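# Load two AA batteries into a remote's battery bay

## Task

Insert both AA batteries into the open battery compartment of the remote control, each with correct polarity and seated fully home against its spring; moving the remote is allowed.

## Robot and tools

Robot: two arms, left_arm and right_arm, each ending in a two-finger parallel gripper with a wrist camera. left_arm sits on the +y side (names do not match image sides). Bases: left_arm near (+0.001, +0.268, +0.007) m, right_arm near (+0.005, -0.290, +0.003) m.

Frames. Scene frame: origin at table-top height, halfway between the bases, a little behind the table's near edge; +x points out over the table, +z up. Reported hand positions (metres), quaternions (wxyz) and velocities use this frame. Gripper axes: fingers point along its +z, and they open and close along its y. end_effector_position is the spot between the finger pads, just under 1 cm back from the tips. Motion offsets are expressed along each arm's own Hand target axes, not the scene axes.

execute_actions(actions, cameras). actions is a list of actions; each action is a table of 1 to 15 rows, one row per 1/30 s step; a table shorter than 15 keeps its final row for the leftover steps. Every row is a single list of 14 numbers in [-1, 1] covering both arms: dx, dy, dz, rx, ry, rz, opening for left_arm, then those seven for right_arm. The six pose numbers are an offset (not a pose) from that arm's Hand target as it stood when the action began; every row of an action counts from that same start, and the next action starts from the new Hand target, so sending the same offset again moves further. Scale: 1.0 equals 0.6 m for dx, dy, dz and 180 degrees for rx, ry, rz, which form one rotation vector. opening is absolute, not an offset: +1 fully open (pad gap about 87 mm), +0.5 about 69, 0 about 43, -0.5 about 18, -1 closed. Sending 0 for an arm's six pose numbers re-requests its Hand target; a 0 in the opening slot is a real command, so resend an arm's current opening to leave it alone. cameras: list of names, ["all"], or []; images come only when actions is empty or cameras asks. An unknown camera name invalidates the call.

move(target, speed, blend, opening_speed, blocking, cameras). target is one 14-number row or a list of up to 15 such rows, same layout and scale as above; each row is an offset from the Hand targets at the move's start, not from the preceding row. Paths are straight lines, all arms finishing together, lasting at least 0.5 s and cut off at 10 s. speed: top path speed in m/s, 0.002 to 2.9, default 0.25 (rotation up to twice that in rad/s); one value or one per target. blend: corner rounding in metres for lists; 0 means stop at each target. opening_speed: rate of opening change per second on the -1..+1 scale, at least 0.2. blocking=false returns after about 0.5 s while the move keeps running. Paths ignore obstacles and the other arm; faster moves lag and stray more and hit harder. Do not route a gripper near its own arm's base; go around it. The result adds a move: line giving the ending (done, off_target, moving, held, fault) and any limits (limits=paced means the pose was clipped; limits=held means steps were withheld). done means within 10 mm and 2 degrees; neither done nor off_target tells you about contact.

wait(seconds 0 to 10, cameras): lets time pass with commands held. stop(cameras): brakes a running move. zoom_image(camera, region): region [x0, y0, x1, y1] in pixels of that camera's latest image, at most 504 by 504. read_manual(section): licence texts only, "licences". finished_scene(scene): ends the current scene, given its number; it cannot be undone.

Cameras: cam_head_left, cam_head_right (on a beam behind the arms), cam_high, cam_low, cam_left_wrist, cam_right_wrist, all 672x504.

Result lines: Hand target is the last commanded pose after clipping; next offsets count from it. The gripper often rests short of it; send the missing distance as an offset. Orientation commands are limited to 40 degrees from the measured orientation each step. grip_measured reads the finger position on the opening scale; Joint positions gives it again on a 0 (closed) to 1 (open) scale. To grasp, command about 0.04 below the grip_measured value seen at first contact (less for a lighter hold). Joint torques follow Joint positions order, include gravity, and joints 1 to 3 wrap at plus or minus 28 N m. Joint velocities may say within noise. Tool commands lists current tool commands. Motor temperatures: a MOTOR HOT line at 75 °C; at 90 °C an OVER-TEMPERATURE FAULT folds that arm away for good; at 100 °C it goes limp. Holding loads, stretched arms and pushing at unreachable poses heat motors.

Avoid: dropping parts or releasing them while moving, fast impacts, very hard pushes, anything leaving the table, arms or grippers touching each other (the clearance check does not guard grippers and wrist cameras), one gripper closing on the other's fingers, strain on a wrist camera cable, and hitting the bar, plate (up to about 3 cm high) and rail near the bases. To release a push, command the target back behind the gripper. Check position and tilt after each move, since friction and gravity leave the gripper low or tilted. Loose objects may occasionally be nudged by the scene.

Each tool is called after ">>>" as name(argument=value, ...) on one line, values as JSON.

## Session

>>> execute_actions(actions=[])

Scene clock: 0.00 s.
left_arm: end_effector_position=(+0.3749, +0.3005, +0.0375) grip_measured=+0.993 end_effector_quat_wxyz=(+0.547, -0.069, +0.830, +0.086) | right_arm: end_effector_position=(+0.3796, -0.3352, +0.0562) grip_measured=+0.981 end_effector_quat_wxyz=(+0.563, +0.135, +0.810, -0.087)
Joint positions: left_arm=[-0.039 1.601 0.369 0.821 -0.246 -0.027 0.997] | right_arm=[0.023 1.568 0.393 0.774 0.331 0.108 0.991]
Joint velocities: within noise
Joint torques (N m): no reading
Motor temperatures (°C): left_arm=[27 34 29 29 27 30 30] | right_arm=[29 29 27 29 29 26 27]
Heat: left arm: 34 °C; right arm: 29 °C.
Hand target: left_arm +0.3772, +0.3002, +0.0408; +0.551, -0.070, +0.828, +0.085 | right_arm +0.3843, -0.3342, +0.0636; +0.573, +0.135, +0.804, -0.084
Tool commands: left_gripper/opening=+1.0 right_gripper/opening=+1.0
camera_calibration:
cam_left_wrist: T_world_to_cam=[[0.230863, -0.970581, -0.0683755, 0.207295], [-0.935102, -0.201908, -0.291233, 0.443447], [0.26886, 0.131173, -0.954205, 0.0358697], [0, 0, 0, 1]] pos_world=[0.357168, 0.286027, 0.177548]
cam_right_wrist: T_world_to_cam=[[-0.324438, -0.945745, -0.0174916, -0.194309], [-0.892926, 0.312316, -0.324257, 0.481699], [0.312128, -0.0895827, -0.945807, 0.0539995], [0, 0, 0, 1]] pos_world=[0.350225, -0.329372, 0.203869]

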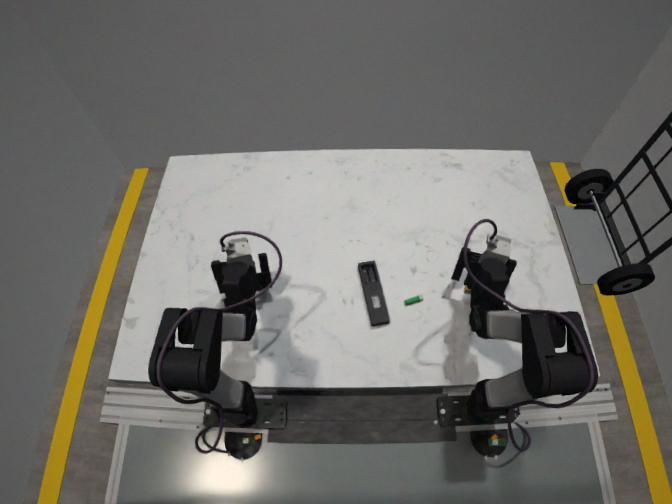

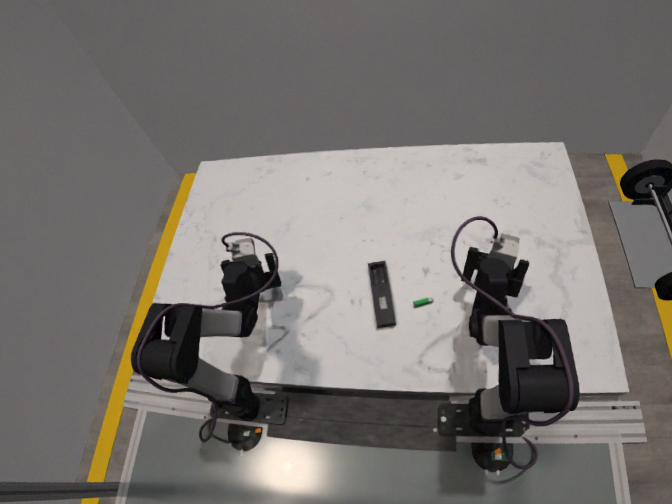

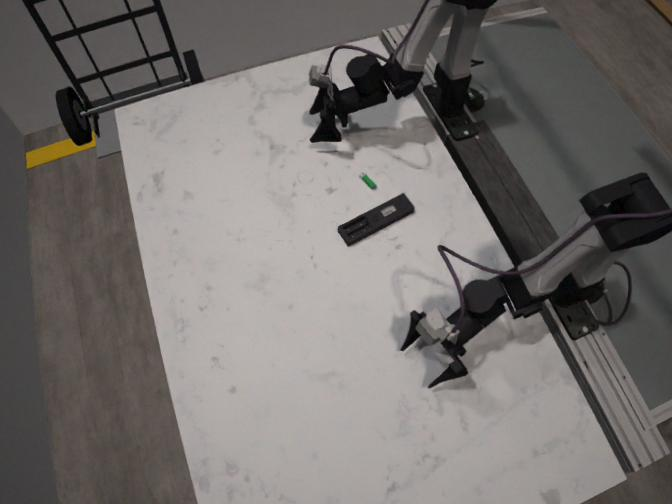

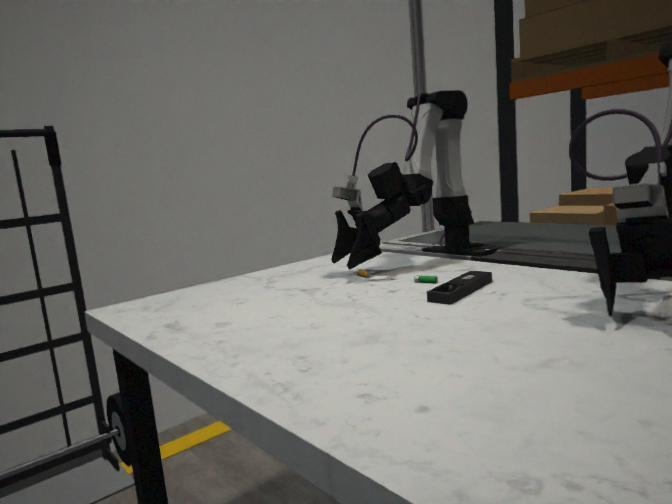

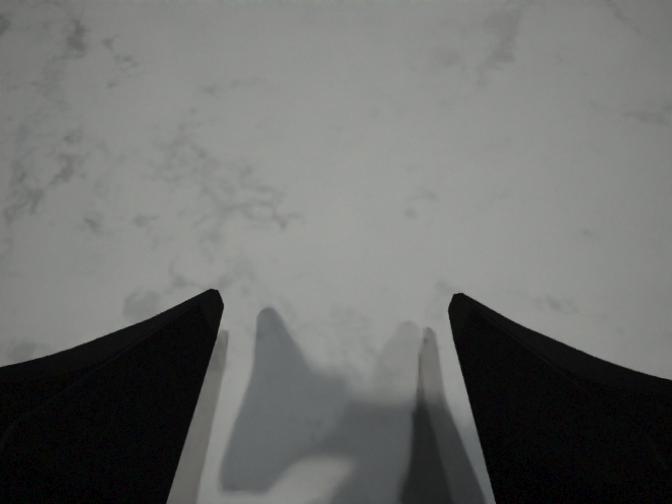

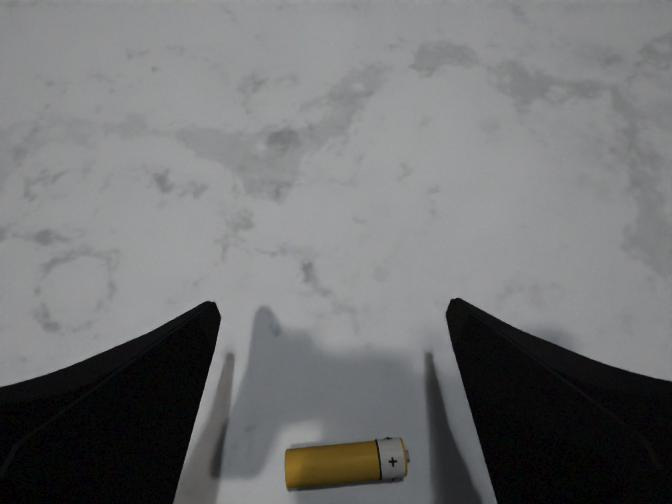

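>>> zoom_image(camera="cam_high", region=[320, 160, 430, 260])

>>> zoom_image(camera="cam_head_right", region=[350, 250, 450, 340])

>>> zoom_image(camera="cam_low", region=[340, 240, 520, 320])

Scaled by 4.582 from the camera's 672x504 image, which has a finer 960x720 frame.

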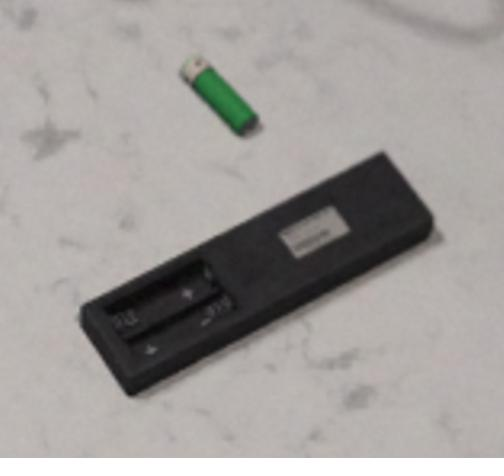

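Scaled by 5.040 from the camera's 672x504 image, which has a finer 960x720 frame.

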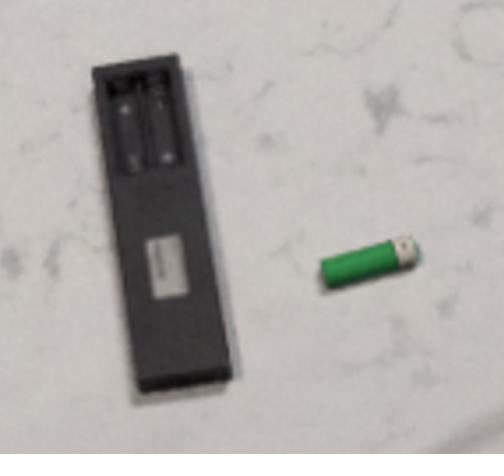

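Scaled by 2.800 from the camera's 672x504 image, which has a finer 960x720 frame.

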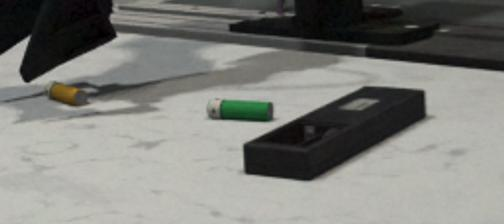

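>>> move(target=[0,0,0,0,0,0,1,-0.014,0.418,-0.269,-0.0855,0.1157,-0.0558,1], cameras=["cam_right_wrist"])

>>> zoom_image(camera="cam_right_wrist", region=[180, 0, 480, 300])

Scene clock: 9.63 s.
left_arm: end_effector_position=(+0.3749, +0.3005, +0.0375) grip_measured=+0.993 end_effector_quat_wxyz=(+0.547, -0.069, +0.830, +0.086) | right_arm: end_effector_position=(+0.3127, -0.0580, +0.1185) grip_measured=+0.981 end_effector_quat_wxyz=(+0.410, -0.010, +0.912, -0.010)
Joint positions: left_arm=[-0.039 1.601 0.369 0.821 -0.246 -0.027 0.997] | right_arm=[0.85 1.638 1.132 -0.477 0.601 0.628 0.991]
Joint torques (N m): left_arm=[0.14 -5.27 5.64 2.28 -0.04 -0.13] | right_arm=[0.01 -6.95 11.19 1.18 0.3 0.11]
Heat: left arm: 35 °C; right arm: 32 °C.
Hand target: left_arm +0.3772, +0.3002, +0.0408; +0.551, -0.070, +0.828, +0.085 | right_arm +0.3204, -0.0502, +0.1298; +0.422, +0.000, +0.907, +0.000
Off the commanded pose: left_arm 0.004 m, 0 deg | right_arm 0.016 m, 2 deg.
move: off_target (right_arm)
camera_calibration:
cam_right_wrist: T_world_to_cam=[[0.00107005, -0.999734, 0.0230176, -0.0624758], [-0.999304, -0.000210601, 0.0373086, 0.327828], [-0.0372938, -0.0230415, -0.999039, 0.27793], [0, 0, 0, 1]] pos_world=[0.338032, -0.0559862, 0.26687]
Images, in order (width x height): cam_right_wrist 672x504.

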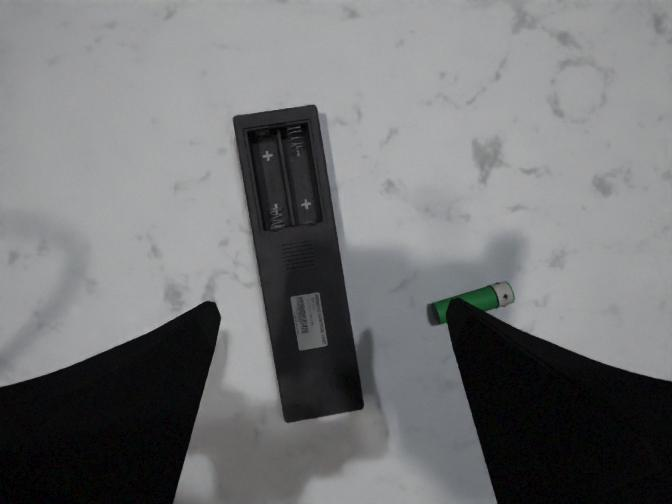

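Scaled by 1.680 from the camera's 672x504 image, which has a finer 960x720 frame.

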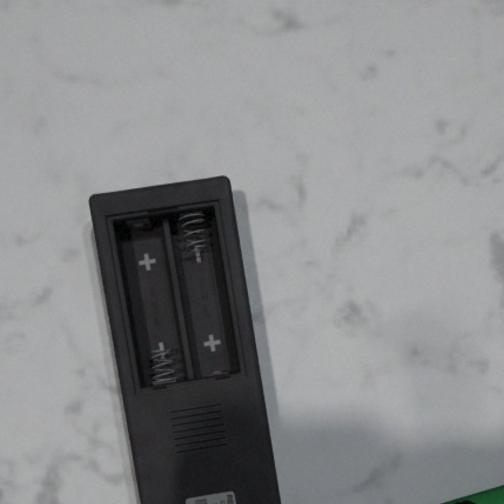

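>>> zoom_image(camera="cam_right_wrist", region=[400, 250, 550, 350])

>>> zoom_image(camera="cam_right_wrist", region=[220, 90, 340, 250])

Scaled by 3.360 from the camera's 672x504 image, which has a finer 960x720 frame.

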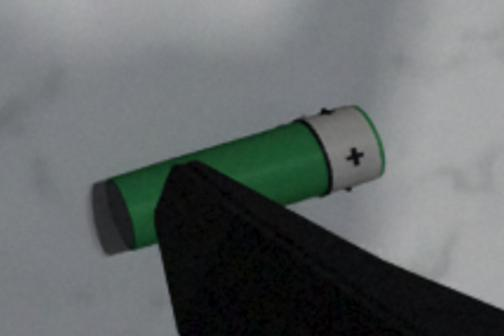

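Scaled by 3.150 from the camera's 672x504 image, which has a finer 960x720 frame.

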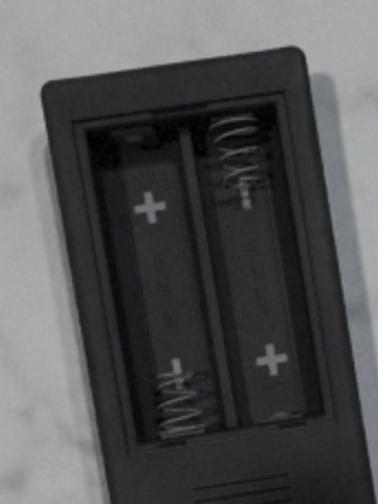

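>>> move(target=[0,0,0,0,0,0,1,0.052,-0.172,-0.0105,0.174,0.239,0.373,0.3], cameras=["cam_right_wrist"])

Scene clock: 26.23 s.
left_arm: end_effector_position=(+0.3749, +0.3005, +0.0375) grip_measured=+0.993 end_effector_quat_wxyz=(+0.547, -0.069, +0.830, +0.086) | right_arm: end_effector_position=(+0.2879, -0.1589, +0.1040) grip_measured=+0.300 end_effector_quat_wxyz=(+0.002, +0.583, +0.813, -0.014)
Joint positions: left_arm=[-0.039 1.601 0.369 0.821 -0.246 -0.027 0.997] | right_arm=[0.326 1.796 1.426 -1.261 0.038 1.572 0.65]
Joint torques (N m): left_arm=[0.16 -5.27 5.64 2.28 -0.04 -0.12] | right_arm=[-0.23 -7.42 9.68 0.1 -0.15 0.12]
Motor temperatures (°C): left_arm=[27 36 30 37 27 30 30] | right_arm=[29 31 32 32 29 26 27]
Heat: left arm: 37 °C; right arm: 32 °C.
Hand target: left_arm +0.3772, +0.3002, +0.0408; +0.551, -0.070, +0.828, +0.085 | right_arm +0.2954, -0.1535, +0.1099; -0.001, +0.588, +0.809, -0.001
Off the commanded pose: left_arm 0.004 m, 0 deg | right_arm 0.011 m, 2 deg.
move: off_target (right_arm)
camera_calibration:
cam_right_wrist: T_world_to_cam=[[-0.949696, -0.312082, 0.0261055, 0.219618], [-0.18437, 0.62454, 0.758919, 0.0931618], [-0.253149, 0.715929, -0.650662, 0.403654], [0, 0, 0, 1]] pos_world=[0.327931, -0.278632, 0.186207]
Images, in order (width x height): cam_right_wrist 672x504.

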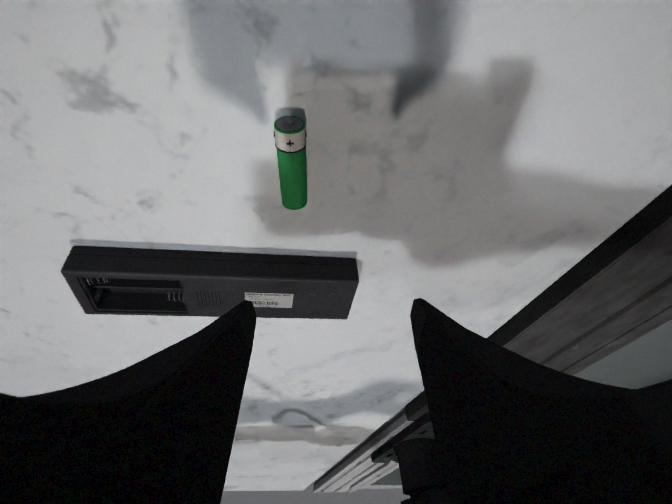

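>>> move(target=[0,0,0,0,0,0,1,-0.0013,0.039,0.073,0,0,0,0.1], cameras=["cam_right_wrist"])

Scene clock: 30.77 s.
left_arm: end_effector_position=(+0.3749, +0.3005, +0.0375) grip_measured=+0.993 end_effector_quat_wxyz=(+0.547, -0.069, +0.830, +0.086) | right_arm: end_effector_position=(+0.3142, -0.1497, +0.0671) grip_measured=+0.100 end_effector_quat_wxyz=(+0.004, +0.584, +0.812, -0.011)
Joint positions: left_arm=[-0.039 1.601 0.369 0.821 -0.246 -0.027 0.997] | right_arm=[0.325 1.914 1.426 -1.135 0.038 1.573 0.55]
Joint torques (N m): left_arm=[0.16 -5.27 5.65 2.28 -0.04 -0.12] | right_arm=[-0.62 -8.98 6.3 0.31 -0.11 0.08]
Heat: left arm: 37 °C; right arm: 33 °C.
Hand target: left_arm +0.3772, +0.3002, +0.0408; +0.551, -0.070, +0.828, +0.085 | right_arm +0.3179, -0.1470, +0.0661; -0.001, +0.588, +0.809, -0.001
Off the commanded pose: left_arm 0.004 m, 0 deg | right_arm 0.005 m, 1 deg.
move: done
camera_calibration:
cam_right_wrist: T_world_to_cam=[[-0.950501, -0.310191, 0.0181382, 0.249534], [-0.188612, 0.622375, 0.759655, 0.121275], [-0.246927, 0.718632, -0.650074, 0.378035], [0, 0, 0, 1]] pos_world=[0.353403, -0.269743, 0.149098]
Images, in order (width x height): cam_right_wrist 672x504.

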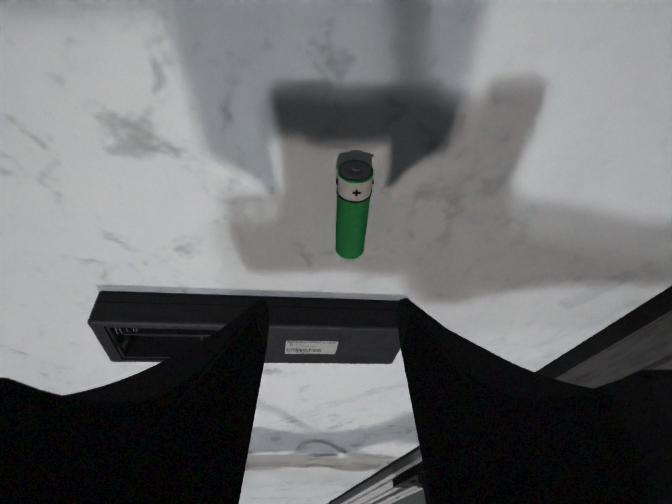

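>>> move(target=[0,0,0,0,0,0,1,0,-0.014,0.055,0,0,0,0.0], speed=0.1, cameras=["cam_right_wrist"])

Scene clock: 33.63 s.
left_arm: end_effector_position=(+0.3749, +0.3005, +0.0375) grip_measured=+0.993 end_effector_quat_wxyz=(+0.547, -0.069, +0.830, +0.086) | right_arm: end_effector_position=(+0.3096, -0.1512, +0.0375) grip_measured=+0.000 end_effector_quat_wxyz=(+0.008, +0.584, +0.811, -0.006)
Joint positions: left_arm=[-0.039 1.601 0.369 0.821 -0.246 -0.027 0.997] | right_arm=[0.323 1.914 1.305 -1.001 0.038 1.573 0.5]
Joint torques (N m): left_arm=[0.14 -5.26 5.64 2.28 -0.04 -0.12] | right_arm=[-0.61 -8.21 5.22 0.32 -0.13 0.07]
Heat: left arm: 38 °C; right arm: 33 °C.
Hand target: left_arm +0.3772, +0.3002, +0.0408; +0.551, -0.070, +0.828, +0.085 | right_arm +0.3099, -0.1497, +0.0331; +0.000, +0.588, +0.809, -0.001
Off the commanded pose: left_arm 0.004 m, 0 deg | right_arm 0.005 m, 1 deg.
move: done
camera_calibration:
cam_right_wrist: T_world_to_cam=[[-0.951188, -0.308568, 0.00522296, 0.246147], [-0.196808, 0.61954, 0.759892, 0.145908], [-0.237714, 0.721773, -0.650028, 0.356362], [0, 0, 0, 1]] pos_world=[0.34756, -0.271656, 0.119485]
Images, in order (width x height): cam_right_wrist 672x504.

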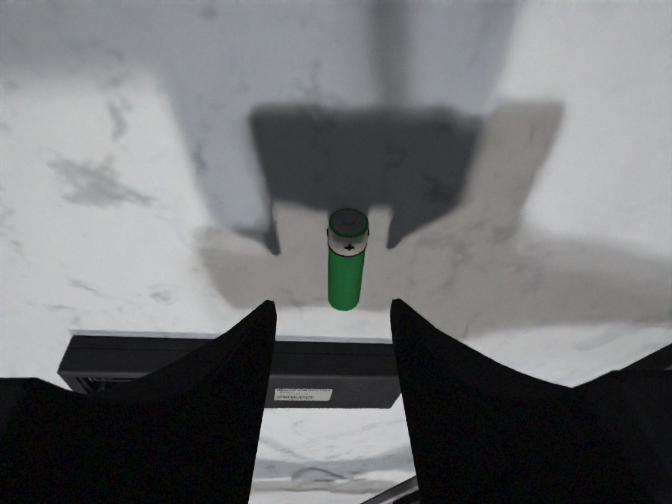

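>>> move(target=[0,0,0,0,0,0,1,0,-0.007,0.037,0,0,0,0.0], speed=0.06, cameras=["cam_right_wrist","cam_low"])

>>> zoom_image(camera="cam_low", region=[350, 200, 510, 320])

Scene clock: 35.37 s.
left_arm: end_effector_position=(+0.3749, +0.3005, +0.0375) grip_measured=+0.993 end_effector_quat_wxyz=(+0.547, -0.069, +0.830, +0.086) | right_arm: end_effector_position=(+0.3056, -0.1521, +0.0148) grip_measured=+0.000 end_effector_quat_wxyz=(+0.008, +0.584, +0.811, -0.006)
Joint positions: left_arm=[-0.039 1.601 0.369 0.821 -0.246 -0.027 0.997] | right_arm=[0.323 1.933 1.232 -0.911 0.038 1.573 0.5]
Joint torques (N m): left_arm=[0.16 -5.27 5.64 2.28 -0.04 -0.12] | right_arm=[-0.77 -8.42 5.18 0.34 -0.15 0.09]
Heat: left arm: 38 °C; right arm: 33 °C.
Hand target: left_arm +0.3772, +0.3002, +0.0408; +0.551, -0.070, +0.828, +0.085 | right_arm +0.3059, -0.1510, +0.0109; +0.000, +0.588, +0.809, +0.000
Off the commanded pose: left_arm 0.004 m, 0 deg | right_arm 0.004 m, 1 deg.
move: done
camera_calibration:
cam_right_wrist: T_world_to_cam=[[-0.951184, -0.308559, 0.00632105, 0.242176], [-0.196007, 0.619792, 0.759894, 0.16274], [-0.23839, 0.721561, -0.650016, 0.341503], [0, 0, 0, 1]] pos_world=[0.343663, -0.272555, 0.0967863]
Images, in order (width x height): cam_low 672x504, cam_right_wrist 672x504.

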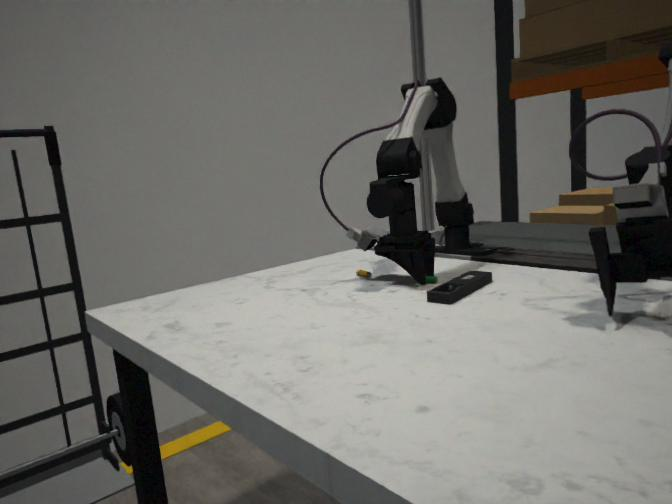

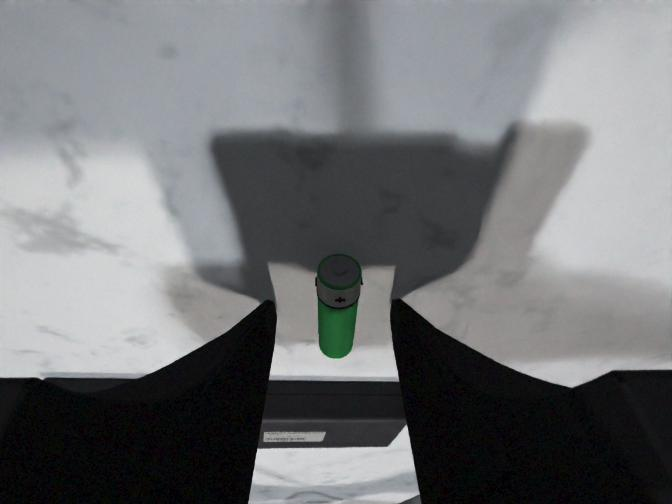

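Scaled by 3.150 from the camera's 672x504 image, which has a finer 960x720 frame.

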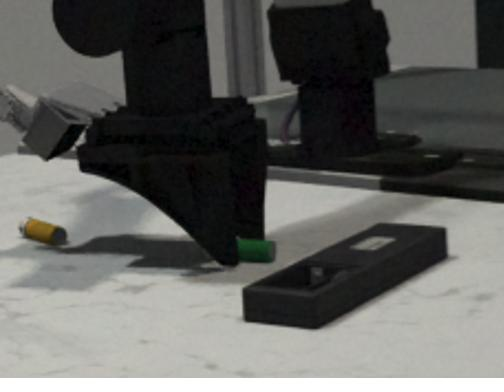

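>>> move(target=[0,0,0,0,0,0,1,0,0,0,0,0,0,-0.66], opening_speed=0.4, cameras=["cam_right_wrist","cam_low"])

>>> zoom_image(camera="cam_low", region=[350, 200, 510, 320])

Scene clock: 38.00 s.
left_arm: end_effector_position=(+0.3749, +0.3005, +0.0375) grip_measured=+0.993 end_effector_quat_wxyz=(+0.547, -0.069, +0.830, +0.086) | right_arm: end_effector_position=(+0.3057, -0.1521, +0.0148) grip_measured=-0.609 end_effector_quat_wxyz=(+0.008, +0.584, +0.811, -0.006)
Joint positions: left_arm=[-0.039 1.601 0.369 0.821 -0.246 -0.027 0.997] | right_arm=[0.323 1.933 1.232 -0.911 0.038 1.573 0.196]
Joint torques (N m): left_arm=[0.16 -5.29 5.64 2.28 -0.04 -0.13] | right_arm=[-0.7 -8.5 5.12 0.3 -0.16 0.06]
Heat: left arm: 38 °C; right arm: 33 °C.
Hand target: left_arm +0.3772, +0.3002, +0.0408; +0.551, -0.070, +0.828, +0.085 | right_arm +0.3059, -0.1510, +0.0109; +0.000, +0.588, +0.809, +0.000
Off the commanded pose: left_arm 0.004 m, 0 deg | right_arm 0.004 m, 1 deg.
move: done
camera_calibration:
cam_right_wrist: T_world_to_cam=[[-0.951165, -0.308626, 0.00595861, 0.24228], [-0.196321, 0.619721, 0.759871, 0.162851], [-0.238208, 0.721593, -0.650047, 0.341476], [0, 0, 0, 1]] pos_world=[0.343762, -0.272555, 0.096786]
Images, in order (width x height): cam_low 672x504, cam_right_wrist 672x504.

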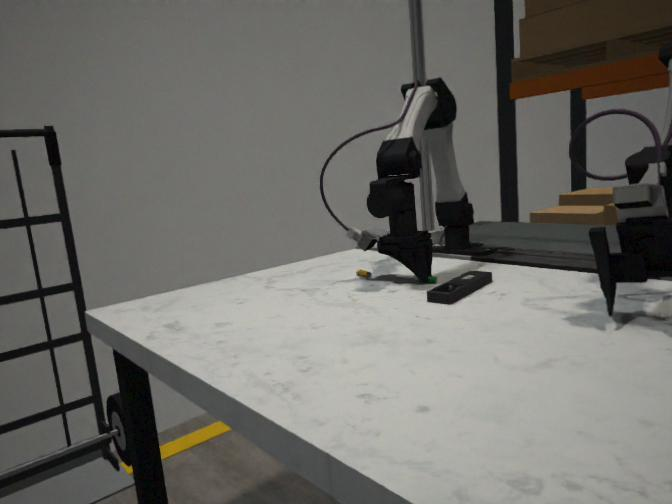

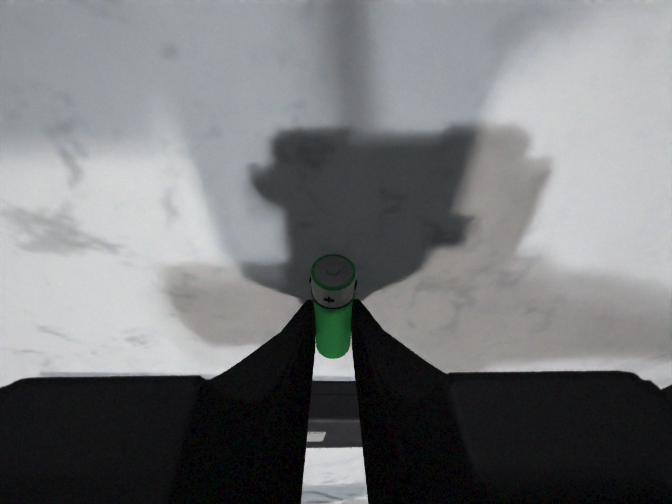

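Scaled by 3.150 from the camera's 672x504 image, which has a finer 960x720 frame.

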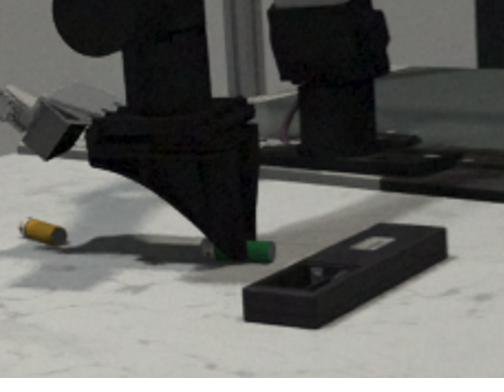

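>>> move(target=[[0,0,0,0,0,0,1,0,0,-0.07,0,0,0,-0.66],[0,0,0,0,0,0,1,-0.031,0.102,-0.182,-0.0588,-0.0689,-0.4468,-0.66]], blend=0.02, speed=0.3)

>>> move(target=[-0.066,-0.518,-0.366,0.0258,0.0977,-0.0081,1,0,0,0,0,0,0,-0.66], cameras=["cam_left_wrist","cam_right_wrist","cam_high"])

Scene clock: 45.40 s.
left_arm: end_effector_position=(+0.3749, +0.3005, +0.0375) grip_measured=+0.993 end_effector_quat_wxyz=(+0.547, -0.069, +0.830, +0.086) | right_arm: end_effector_position=(+0.3636, -0.1575, +0.1139) grip_measured=-0.609 end_effector_quat_wxyz=(+0.119, -0.069, +0.990, +0.002)
Joint positions: left_arm=[-0.039 1.601 0.369 0.821 -0.246 -0.027 0.997] | right_arm=[0.371 1.989 1.722 -1.113 0.083 0.223 0.196]
Joint torques (N m): left_arm=[0.14 -5.27 5.64 2.28 -0.04 -0.13] | right_arm=[0.65 -9.81 10.73 0.59 -0.1 0.01]
Heat: left arm: 39 °C; right arm: 34 °C.
Hand target: left_arm +0.3772, +0.3002, +0.0408; +0.551, -0.070, +0.828, +0.085 | right_arm +0.3700, -0.1498, +0.1200; +0.129, -0.077, +0.989, +0.010
Off the commanded pose: left_arm 0.004 m, 0 deg | right_arm 0.012 m, 2 deg.
move: off_target (right_arm)

Scene clock: 48.00 s.
left_arm: end_effector_position=(+0.2568, -0.0450, +0.1371) grip_measured=+0.993 end_effector_quat_wxyz=(+0.420, -0.063, +0.904, +0.038) | right_arm: end_effector_position=(+0.3635, -0.1576, +0.1139) grip_measured=-0.609 end_effector_quat_wxyz=(+0.119, -0.069, +0.990, +0.002)
Joint positions: left_arm=[-1.159 1.849 1.516 -0.941 -0.831 -1.15 0.997] | right_arm=[0.371 1.989 1.722 -1.114 0.083 0.222 0.196]
Joint torques (N m): left_arm=[0.42 -7.2 9.28 0.8 -0.47 -0.21] | right_arm=[0.72 -9.89 10.61 0.63 -0.06 -0.03]
Heat: left arm: 38 °C; right arm: 35 °C.
Hand target: left_arm +0.2597, -0.0501, +0.1405; +0.421, -0.070, +0.904, +0.033 | right_arm +0.3700, -0.1498, +0.1200; +0.129, -0.077, +0.989, +0.010
Off the commanded pose: left_arm 0.007 m, 1 deg | right_arm 0.012 m, 2 deg.
move: off_target (right_arm)
camera_calibration:
cam_left_wrist: T_world_to_cam=[[0.166381, -0.98577, -0.0239839, -0.0842019], [-0.98601, -0.166571, 0.00616013, 0.26609], [-0.0100675, 0.0226235, -0.999693, 0.280943], [0, 0, 0, 1]] pos_world=[0.279205, -0.0450367, 0.277199]
cam_right_wrist: T_world_to_cam=[[0.127118, -0.991762, 0.0157857, -0.205744], [-0.7947, -0.0923107, 0.599942, 0.225913], [-0.593543, -0.0888084, -0.799888, 0.442159], [0, 0, 0, 1]] pos_world=[0.468127, -0.143927, 0.221391]
Images, in order (width x height): cam_high 672x504, cam_left_wrist 672x504, cam_right_wrist 672x504.

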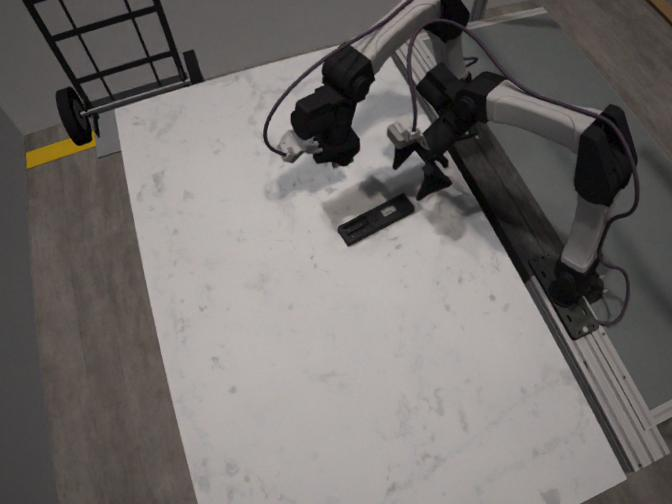

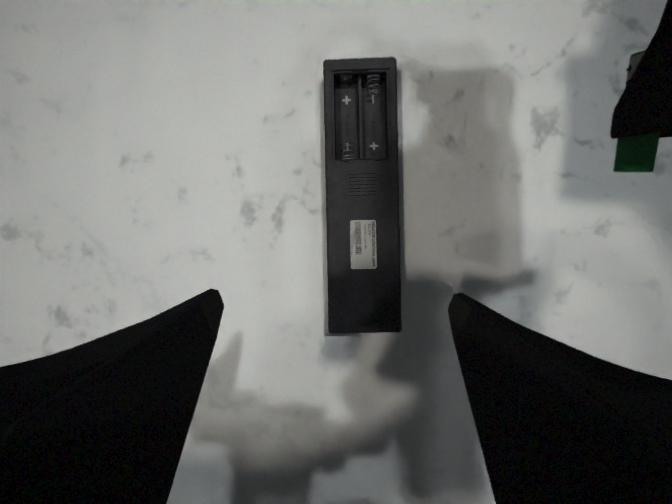

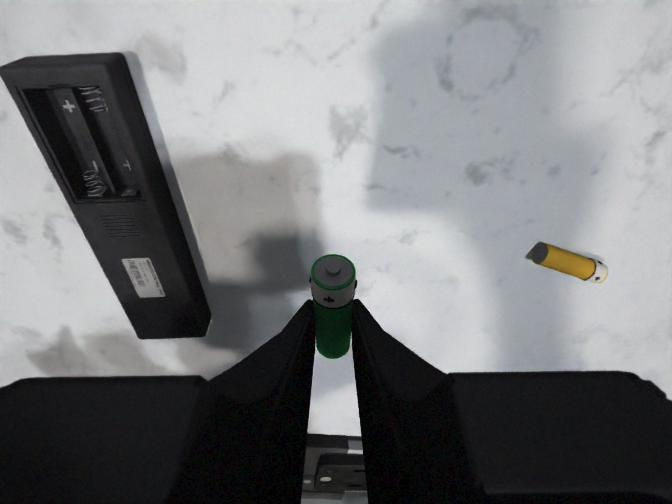

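>>> move(target=[0.1277,-0.0307,0.0812,0,0,0,1,0,0,0,0,0,0,-0.66], speed=0.15, cameras=["cam_left_wrist","cam_low"])

Scene clock: 51.53 s.
left_arm: end_effector_position=(+0.2520, -0.0700, +0.0553) grip_measured=+0.993 end_effector_quat_wxyz=(+0.417, -0.070, +0.906, +0.031) | right_arm: end_effector_position=(+0.3635, -0.1576, +0.1139) grip_measured=-0.609 end_effector_quat_wxyz=(+0.119, -0.069, +0.990, +0.002)
Joint positions: left_arm=[-1.192 1.998 1.393 -0.7 -0.831 -1.213 0.997] | right_arm=[0.371 1.989 1.722 -1.114 0.083 0.222 0.196]
Joint torques (N m): left_arm=[-0.39 -8.7 5.35 0.99 -0.61 -0.21] | right_arm=[0.49 -9.98 10.56 0.61 -0.05 -0.02]
Motor temperatures (°C): left_arm=[27 38 32 37 27 30 30] | right_arm=[29 36 34 31 29 26 27]
Heat: left arm: 38 °C; right arm: 36 °C.
Hand target: left_arm +0.2508, -0.0700, +0.0505; +0.421, -0.070, +0.904, +0.033 | right_arm +0.3700, -0.1498, +0.1200; +0.129, -0.077, +0.989, +0.010
Off the commanded pose: left_arm 0.005 m, 0 deg | right_arm 0.012 m, 2 deg.
move: off_target (right_arm)
camera_calibration:
cam_left_wrist: T_world_to_cam=[[0.172694, -0.98495, -0.00702792, -0.11254], [-0.98486, -0.172779, 0.014052, 0.256627], [-0.0150548, 0.00449481, -0.999877, 0.19971], [0, 0, 0, 1]] pos_world=[0.275183, -0.0674039, 0.195289]
Images, in order (width x height): cam_low 672x504, cam_left_wrist 672x504.

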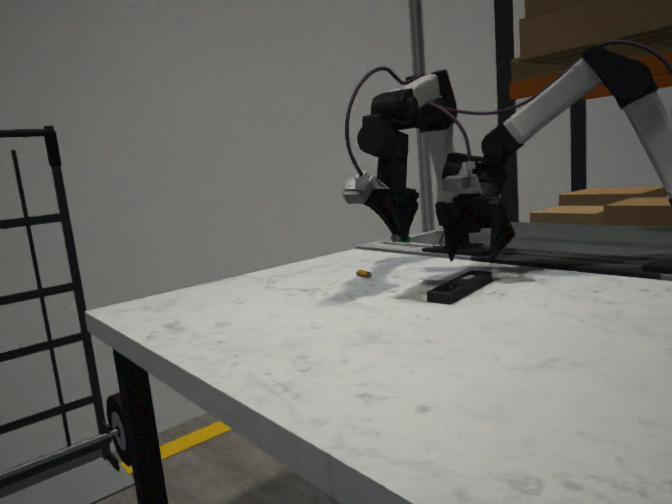

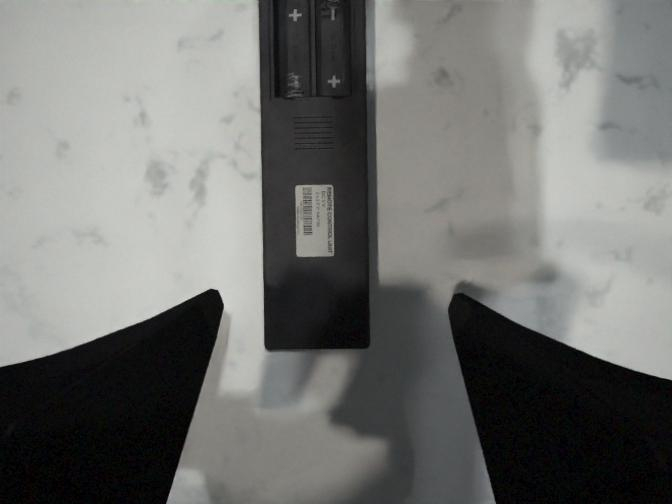

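>>> move(target=[[0.0512,0.0135,0.0427,0,0,0,1,0,0,0,0,0,0,-0.66],[0.0512,0.0135,0.0427,0,0,0,0.02,0,0,0,0,0,0,-0.66]], speed=0.08, opening_speed=0.5, cameras=["cam_left_wrist","cam_right_wrist","cam_low"])

Scene clock: 55.67 s.
left_arm: end_effector_position=(+0.2498, -0.0648, +0.0167) grip_measured=+0.082 end_effector_quat_wxyz=(+0.419, -0.072, +0.905, +0.027) | right_arm: end_effector_position=(+0.3635, -0.1576, +0.1139) grip_measured=-0.609 end_effector_quat_wxyz=(+0.119, -0.069, +0.990, +0.002)
Joint positions: left_arm=[-1.192 2.034 1.275 -0.537 -0.831 -1.213 0.541] | right_arm=[0.371 1.989 1.722 -1.114 0.083 0.222 0.196]
Joint torques (N m): left_arm=[0.03 -8.39 4.89 1.04 -0.59 -0.14] | right_arm=[0.59 -9.76 10.59 0.64 -0.06 0]
Heat: left arm: 38 °C; right arm: 37 °C.
Hand target: left_arm +0.2494, -0.0620, +0.0106; +0.421, -0.070, +0.904, +0.033 | right_arm +0.3700, -0.1498, +0.1200; +0.129, -0.077, +0.989, +0.010
Off the commanded pose: left_arm 0.007 m, 1 deg | right_arm 0.012 m, 2 deg.
move: off_target (right_arm)
camera_calibration:
cam_left_wrist: T_world_to_cam=[[0.172975, -0.984923, 0.00255559, -0.107441], [-0.98486, -0.172932, 0.0120781, 0.25586], [-0.011454, -0.0046061, -0.999924, 0.159517], [0, 0, 0, 1]] pos_world=[0.272398, -0.0608402, 0.156689]
cam_right_wrist: T_world_to_cam=[[0.127118, -0.991762, 0.0157857, -0.205744], [-0.7947, -0.0923107, 0.599942, 0.225913], [-0.593543, -0.0888084, -0.799888, 0.442159], [0, 0, 0, 1]] pos_world=[0.468127, -0.143927, 0.221391]
Images, in order (width x height): cam_low 672x504, cam_left_wrist 672x504, cam_right_wrist 672x504.

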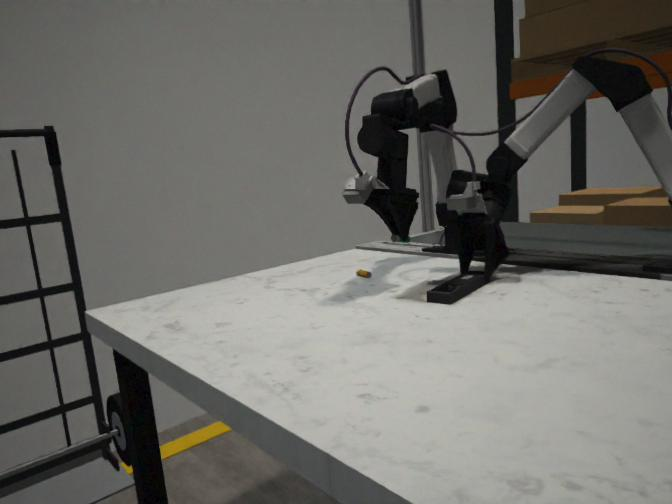

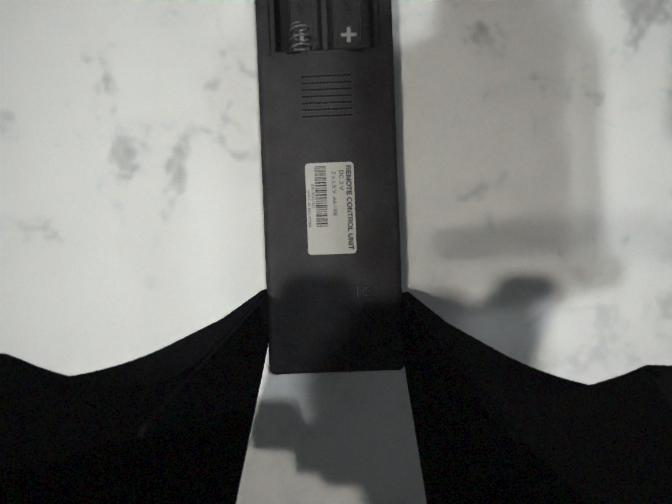

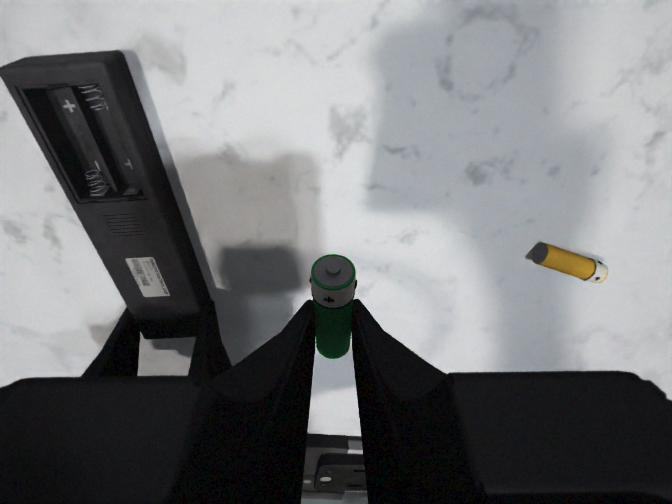

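>>> move(target=[0,0,0,0,0,0,0.02,-0.0518,0.225,0.0483,0,0.028,-0.011,-0.66], speed=0.15, cameras=["cam_right_wrist","cam_high","cam_head_left"])

>>> zoom_image(camera="cam_right_wrist", region=[230, 130, 430, 380])

Scene clock: 60.00 s.
left_arm: end_effector_position=(+0.2498, -0.0648, +0.0167) grip_measured=+0.082 end_effector_quat_wxyz=(+0.419, -0.072, +0.905, +0.027) | right_arm: end_effector_position=(+0.3873, -0.0279, +0.0964) grip_measured=-0.609 end_effector_quat_wxyz=(+0.105, -0.102, +0.989, +0.013)
Joint positions: left_arm=[-1.192 2.034 1.275 -0.537 -0.831 -1.213 0.541] | right_arm=[0.599 2.415 2.322 -1.323 0.083 0.384 0.196]
Joint torques (N m): left_arm=[0.03 -8.4 4.88 1.04 -0.59 -0.14] | right_arm=[-0.79 -15.09 6.11 0.58 0.05 -0.02]
Heat: left arm: 39 °C; right arm: 37 °C.
Hand target: left_arm +0.2494, -0.0620, +0.0106; +0.421, -0.070, +0.904, +0.033 | right_arm +0.3877, -0.0318, +0.0988; +0.105, -0.100, +0.989, +0.013 (not the last commanded pose)
Off the commanded pose: left_arm 0.007 m, 1 deg | right_arm 0.018 m, 3 deg.
move: held (right_arm; a check stopped the path); limits=held
pose unreachable (right arm): on one or more control steps of this call, first in action 0 (counted from 0), this arm could not follow its commanded pose, so it was not sent that pose on those steps. It may still have moved: this result reports where it is.
cause: moving toward the commanded pose would bring a part of the arm too close to another arm (this arm's upper arm (the part past joint 2) and the left arm's wrist (the part past joint 4), where that arm would come to rest).
camera_calibration:
cam_right_wrist: T_world_to_cam=[[0.196303, -0.980542, -0.00138574, -0.104653], [-0.768147, -0.15466, 0.621314, 0.253128], [-0.609439, -0.120901, -0.783561, 0.457465], [0, 0, 0, 1]] pos_world=[0.49378, -0.00815986, 0.201035]
Images, in order (width x height): cam_head_left 672x504, cam_high 672x504, cam_right_wrist 672x504.

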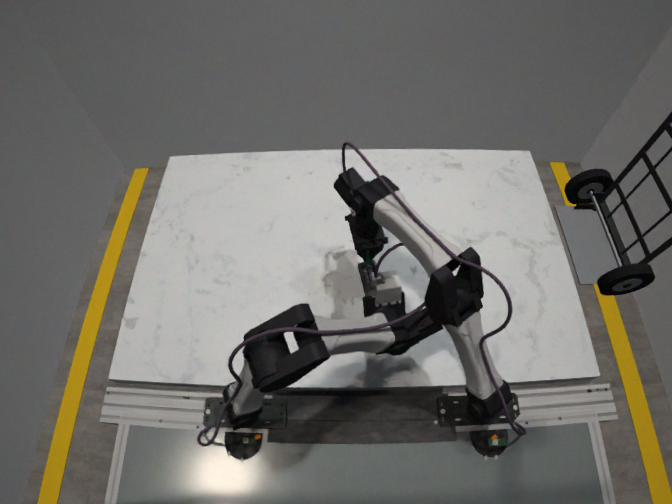

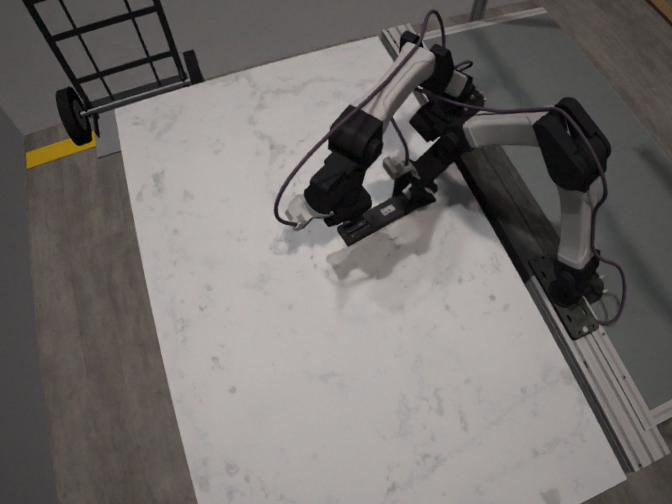

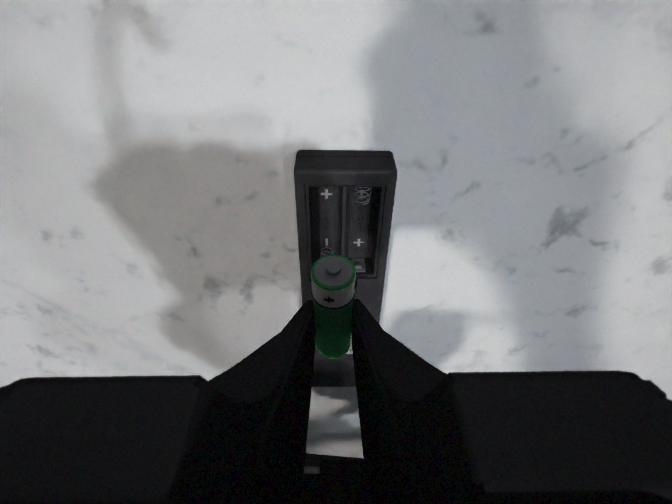

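Scaled by 2.016 from the camera's 672x504 image, which has a finer 960x720 frame.

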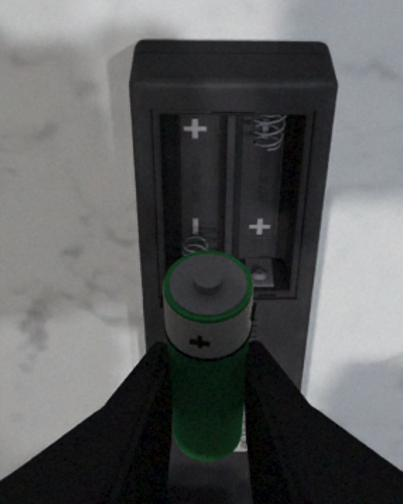

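>>> move(target=[0,0,0,0,0,0,0.02,0.091,-0.268,-0.07,0.0709,0.0191,0.3917,-0.66])

>>> move(target=[-0.1043,0.2318,0.1165,0.2937,0,0.2465,0.02,0,0,0,0,0,0,-0.66], speed=0.12, cameras=["cam_right_wrist","cam_high","cam_left_wrist","cam_low"])

Scene clock: 68.47 s.
left_arm: end_effector_position=(+0.2498, -0.0648, +0.0167) grip_measured=+0.082 end_effector_quat_wxyz=(+0.419, -0.072, +0.905, +0.027) | right_arm: end_effector_position=(+0.3615, -0.1983, +0.1178) grip_measured=-0.609 end_effector_quat_wxyz=(+0.048, +0.495, +0.867, -0.037)
Joint positions: left_arm=[-1.192 2.034 1.275 -0.537 -0.831 -1.213 0.541] | right_arm=[0.218 2.03 1.803 -1.36 0.142 1.254 0.196]
Joint torques (N m): left_arm=[0.03 -8.4 4.89 1.04 -0.59 -0.14] | right_arm=[-0.34 -14.48 5.63 0.16 0.19 0.11]
Motor temperatures (°C): left_arm=[27 40 33 34 28 30 31] | right_arm=[29 42 35 31 29 26 28]
Heat: left arm: 40 °C; right arm: 42 °C.
Hand target: left_arm +0.2494, -0.0620, +0.0106; +0.421, -0.070, +0.904, +0.033 | right_arm +0.3589, -0.2020, +0.1276; +0.060, +0.500, +0.863, -0.034
Off the commanded pose: left_arm 0.007 m, 1 deg | right_arm 0.011 m, 2 deg.
move: off_target (right_arm)

Scene clock: 74.30 s.
left_arm: end_effector_position=(+0.3203, +0.0877, +0.0175) grip_measured=+0.082 end_effector_quat_wxyz=(+0.376, +0.452, +0.781, -0.211) | right_arm: end_effector_position=(+0.3615, -0.1983, +0.1178) grip_measured=-0.609 end_effector_quat_wxyz=(+0.048, +0.495, +0.867, -0.037)
Joint positions: left_arm=[-0.331 1.648 0.669 0.155 0.534 0.518 0.541] | right_arm=[0.218 2.03 1.803 -1.36 0.142 1.255 0.196]
Joint torques (N m): left_arm=[0.8 -4.42 7.45 1.48 0.38 0] | right_arm=[-0.35 -14.3 5.57 0.19 0.22 0.14]
Heat: left arm: 40 °C; right arm: 42 °C.
Hand target: left_arm +0.3206, +0.0899, +0.0136; +0.365, +0.454, +0.785, -0.211 | right_arm +0.3589, -0.2020, +0.1276; +0.060, +0.500, +0.863, -0.034
Off the commanded pose: left_arm 0.004 m, 1 deg | right_arm 0.011 m, 2 deg.
move: off_target (right_arm)
camera_calibration:
cam_left_wrist: T_world_to_cam=[[-0.853424, -0.520902, -0.0181154, 0.319027], [-0.520702, 0.853611, -0.0147952, 0.11347], [0.0231703, -0.00319385, -0.999726, 0.150599], [0, 0, 0, 1]] pos_world=[0.32786, 0.0698036, 0.158016]
cam_right_wrist: T_world_to_cam=[[-0.865932, -0.499707, 0.0213487, 0.209932], [-0.348894, 0.634073, 0.69009, 0.190374], [-0.358379, 0.590122, -0.723409, 0.481139], [0, 0, 0, 1]] pos_world=[0.420638, -0.299738, 0.212203]
Images, in order (width x height): cam_high 672x504, cam_low 672x504, cam_left_wrist 672x504, cam_right_wrist 672x504.

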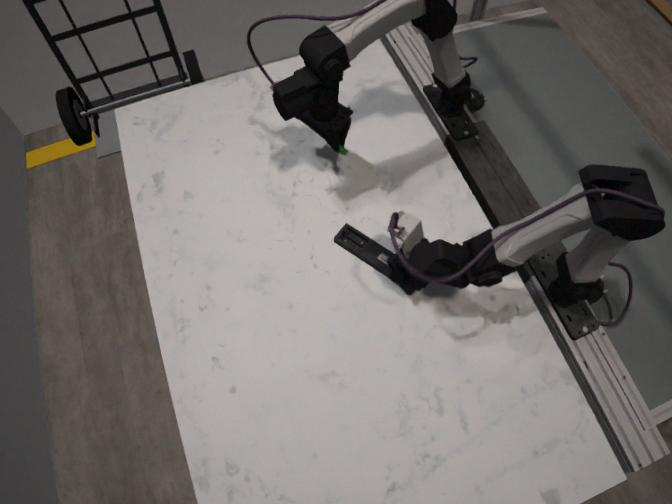

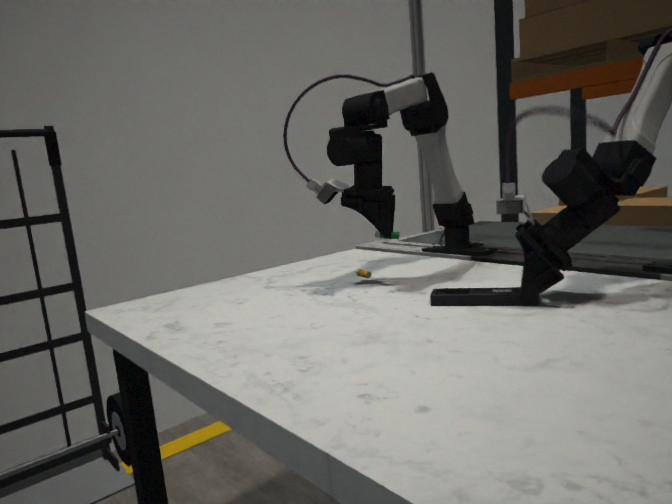

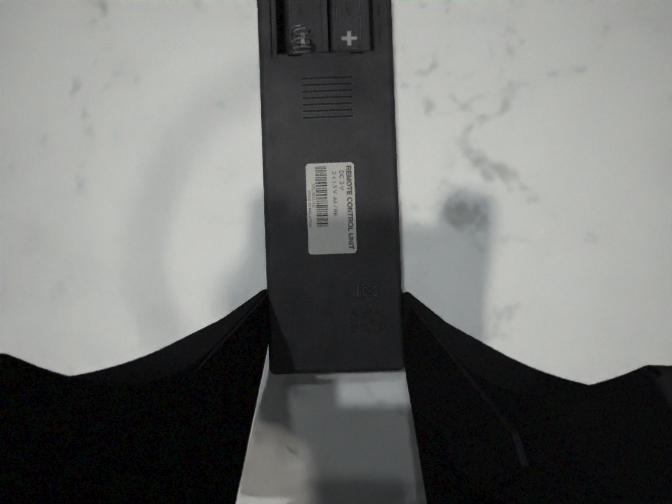

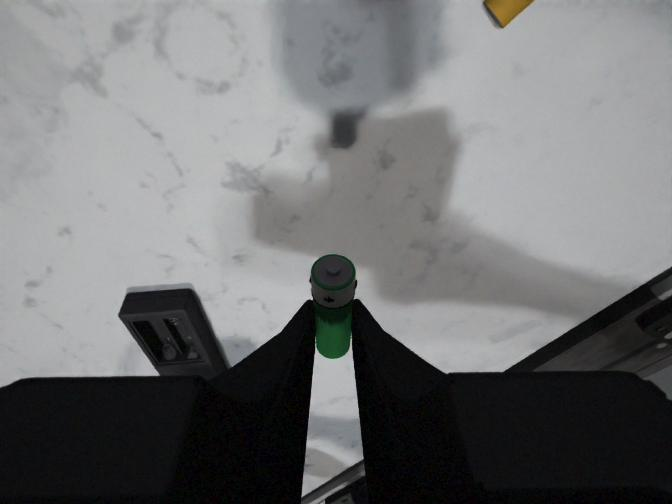

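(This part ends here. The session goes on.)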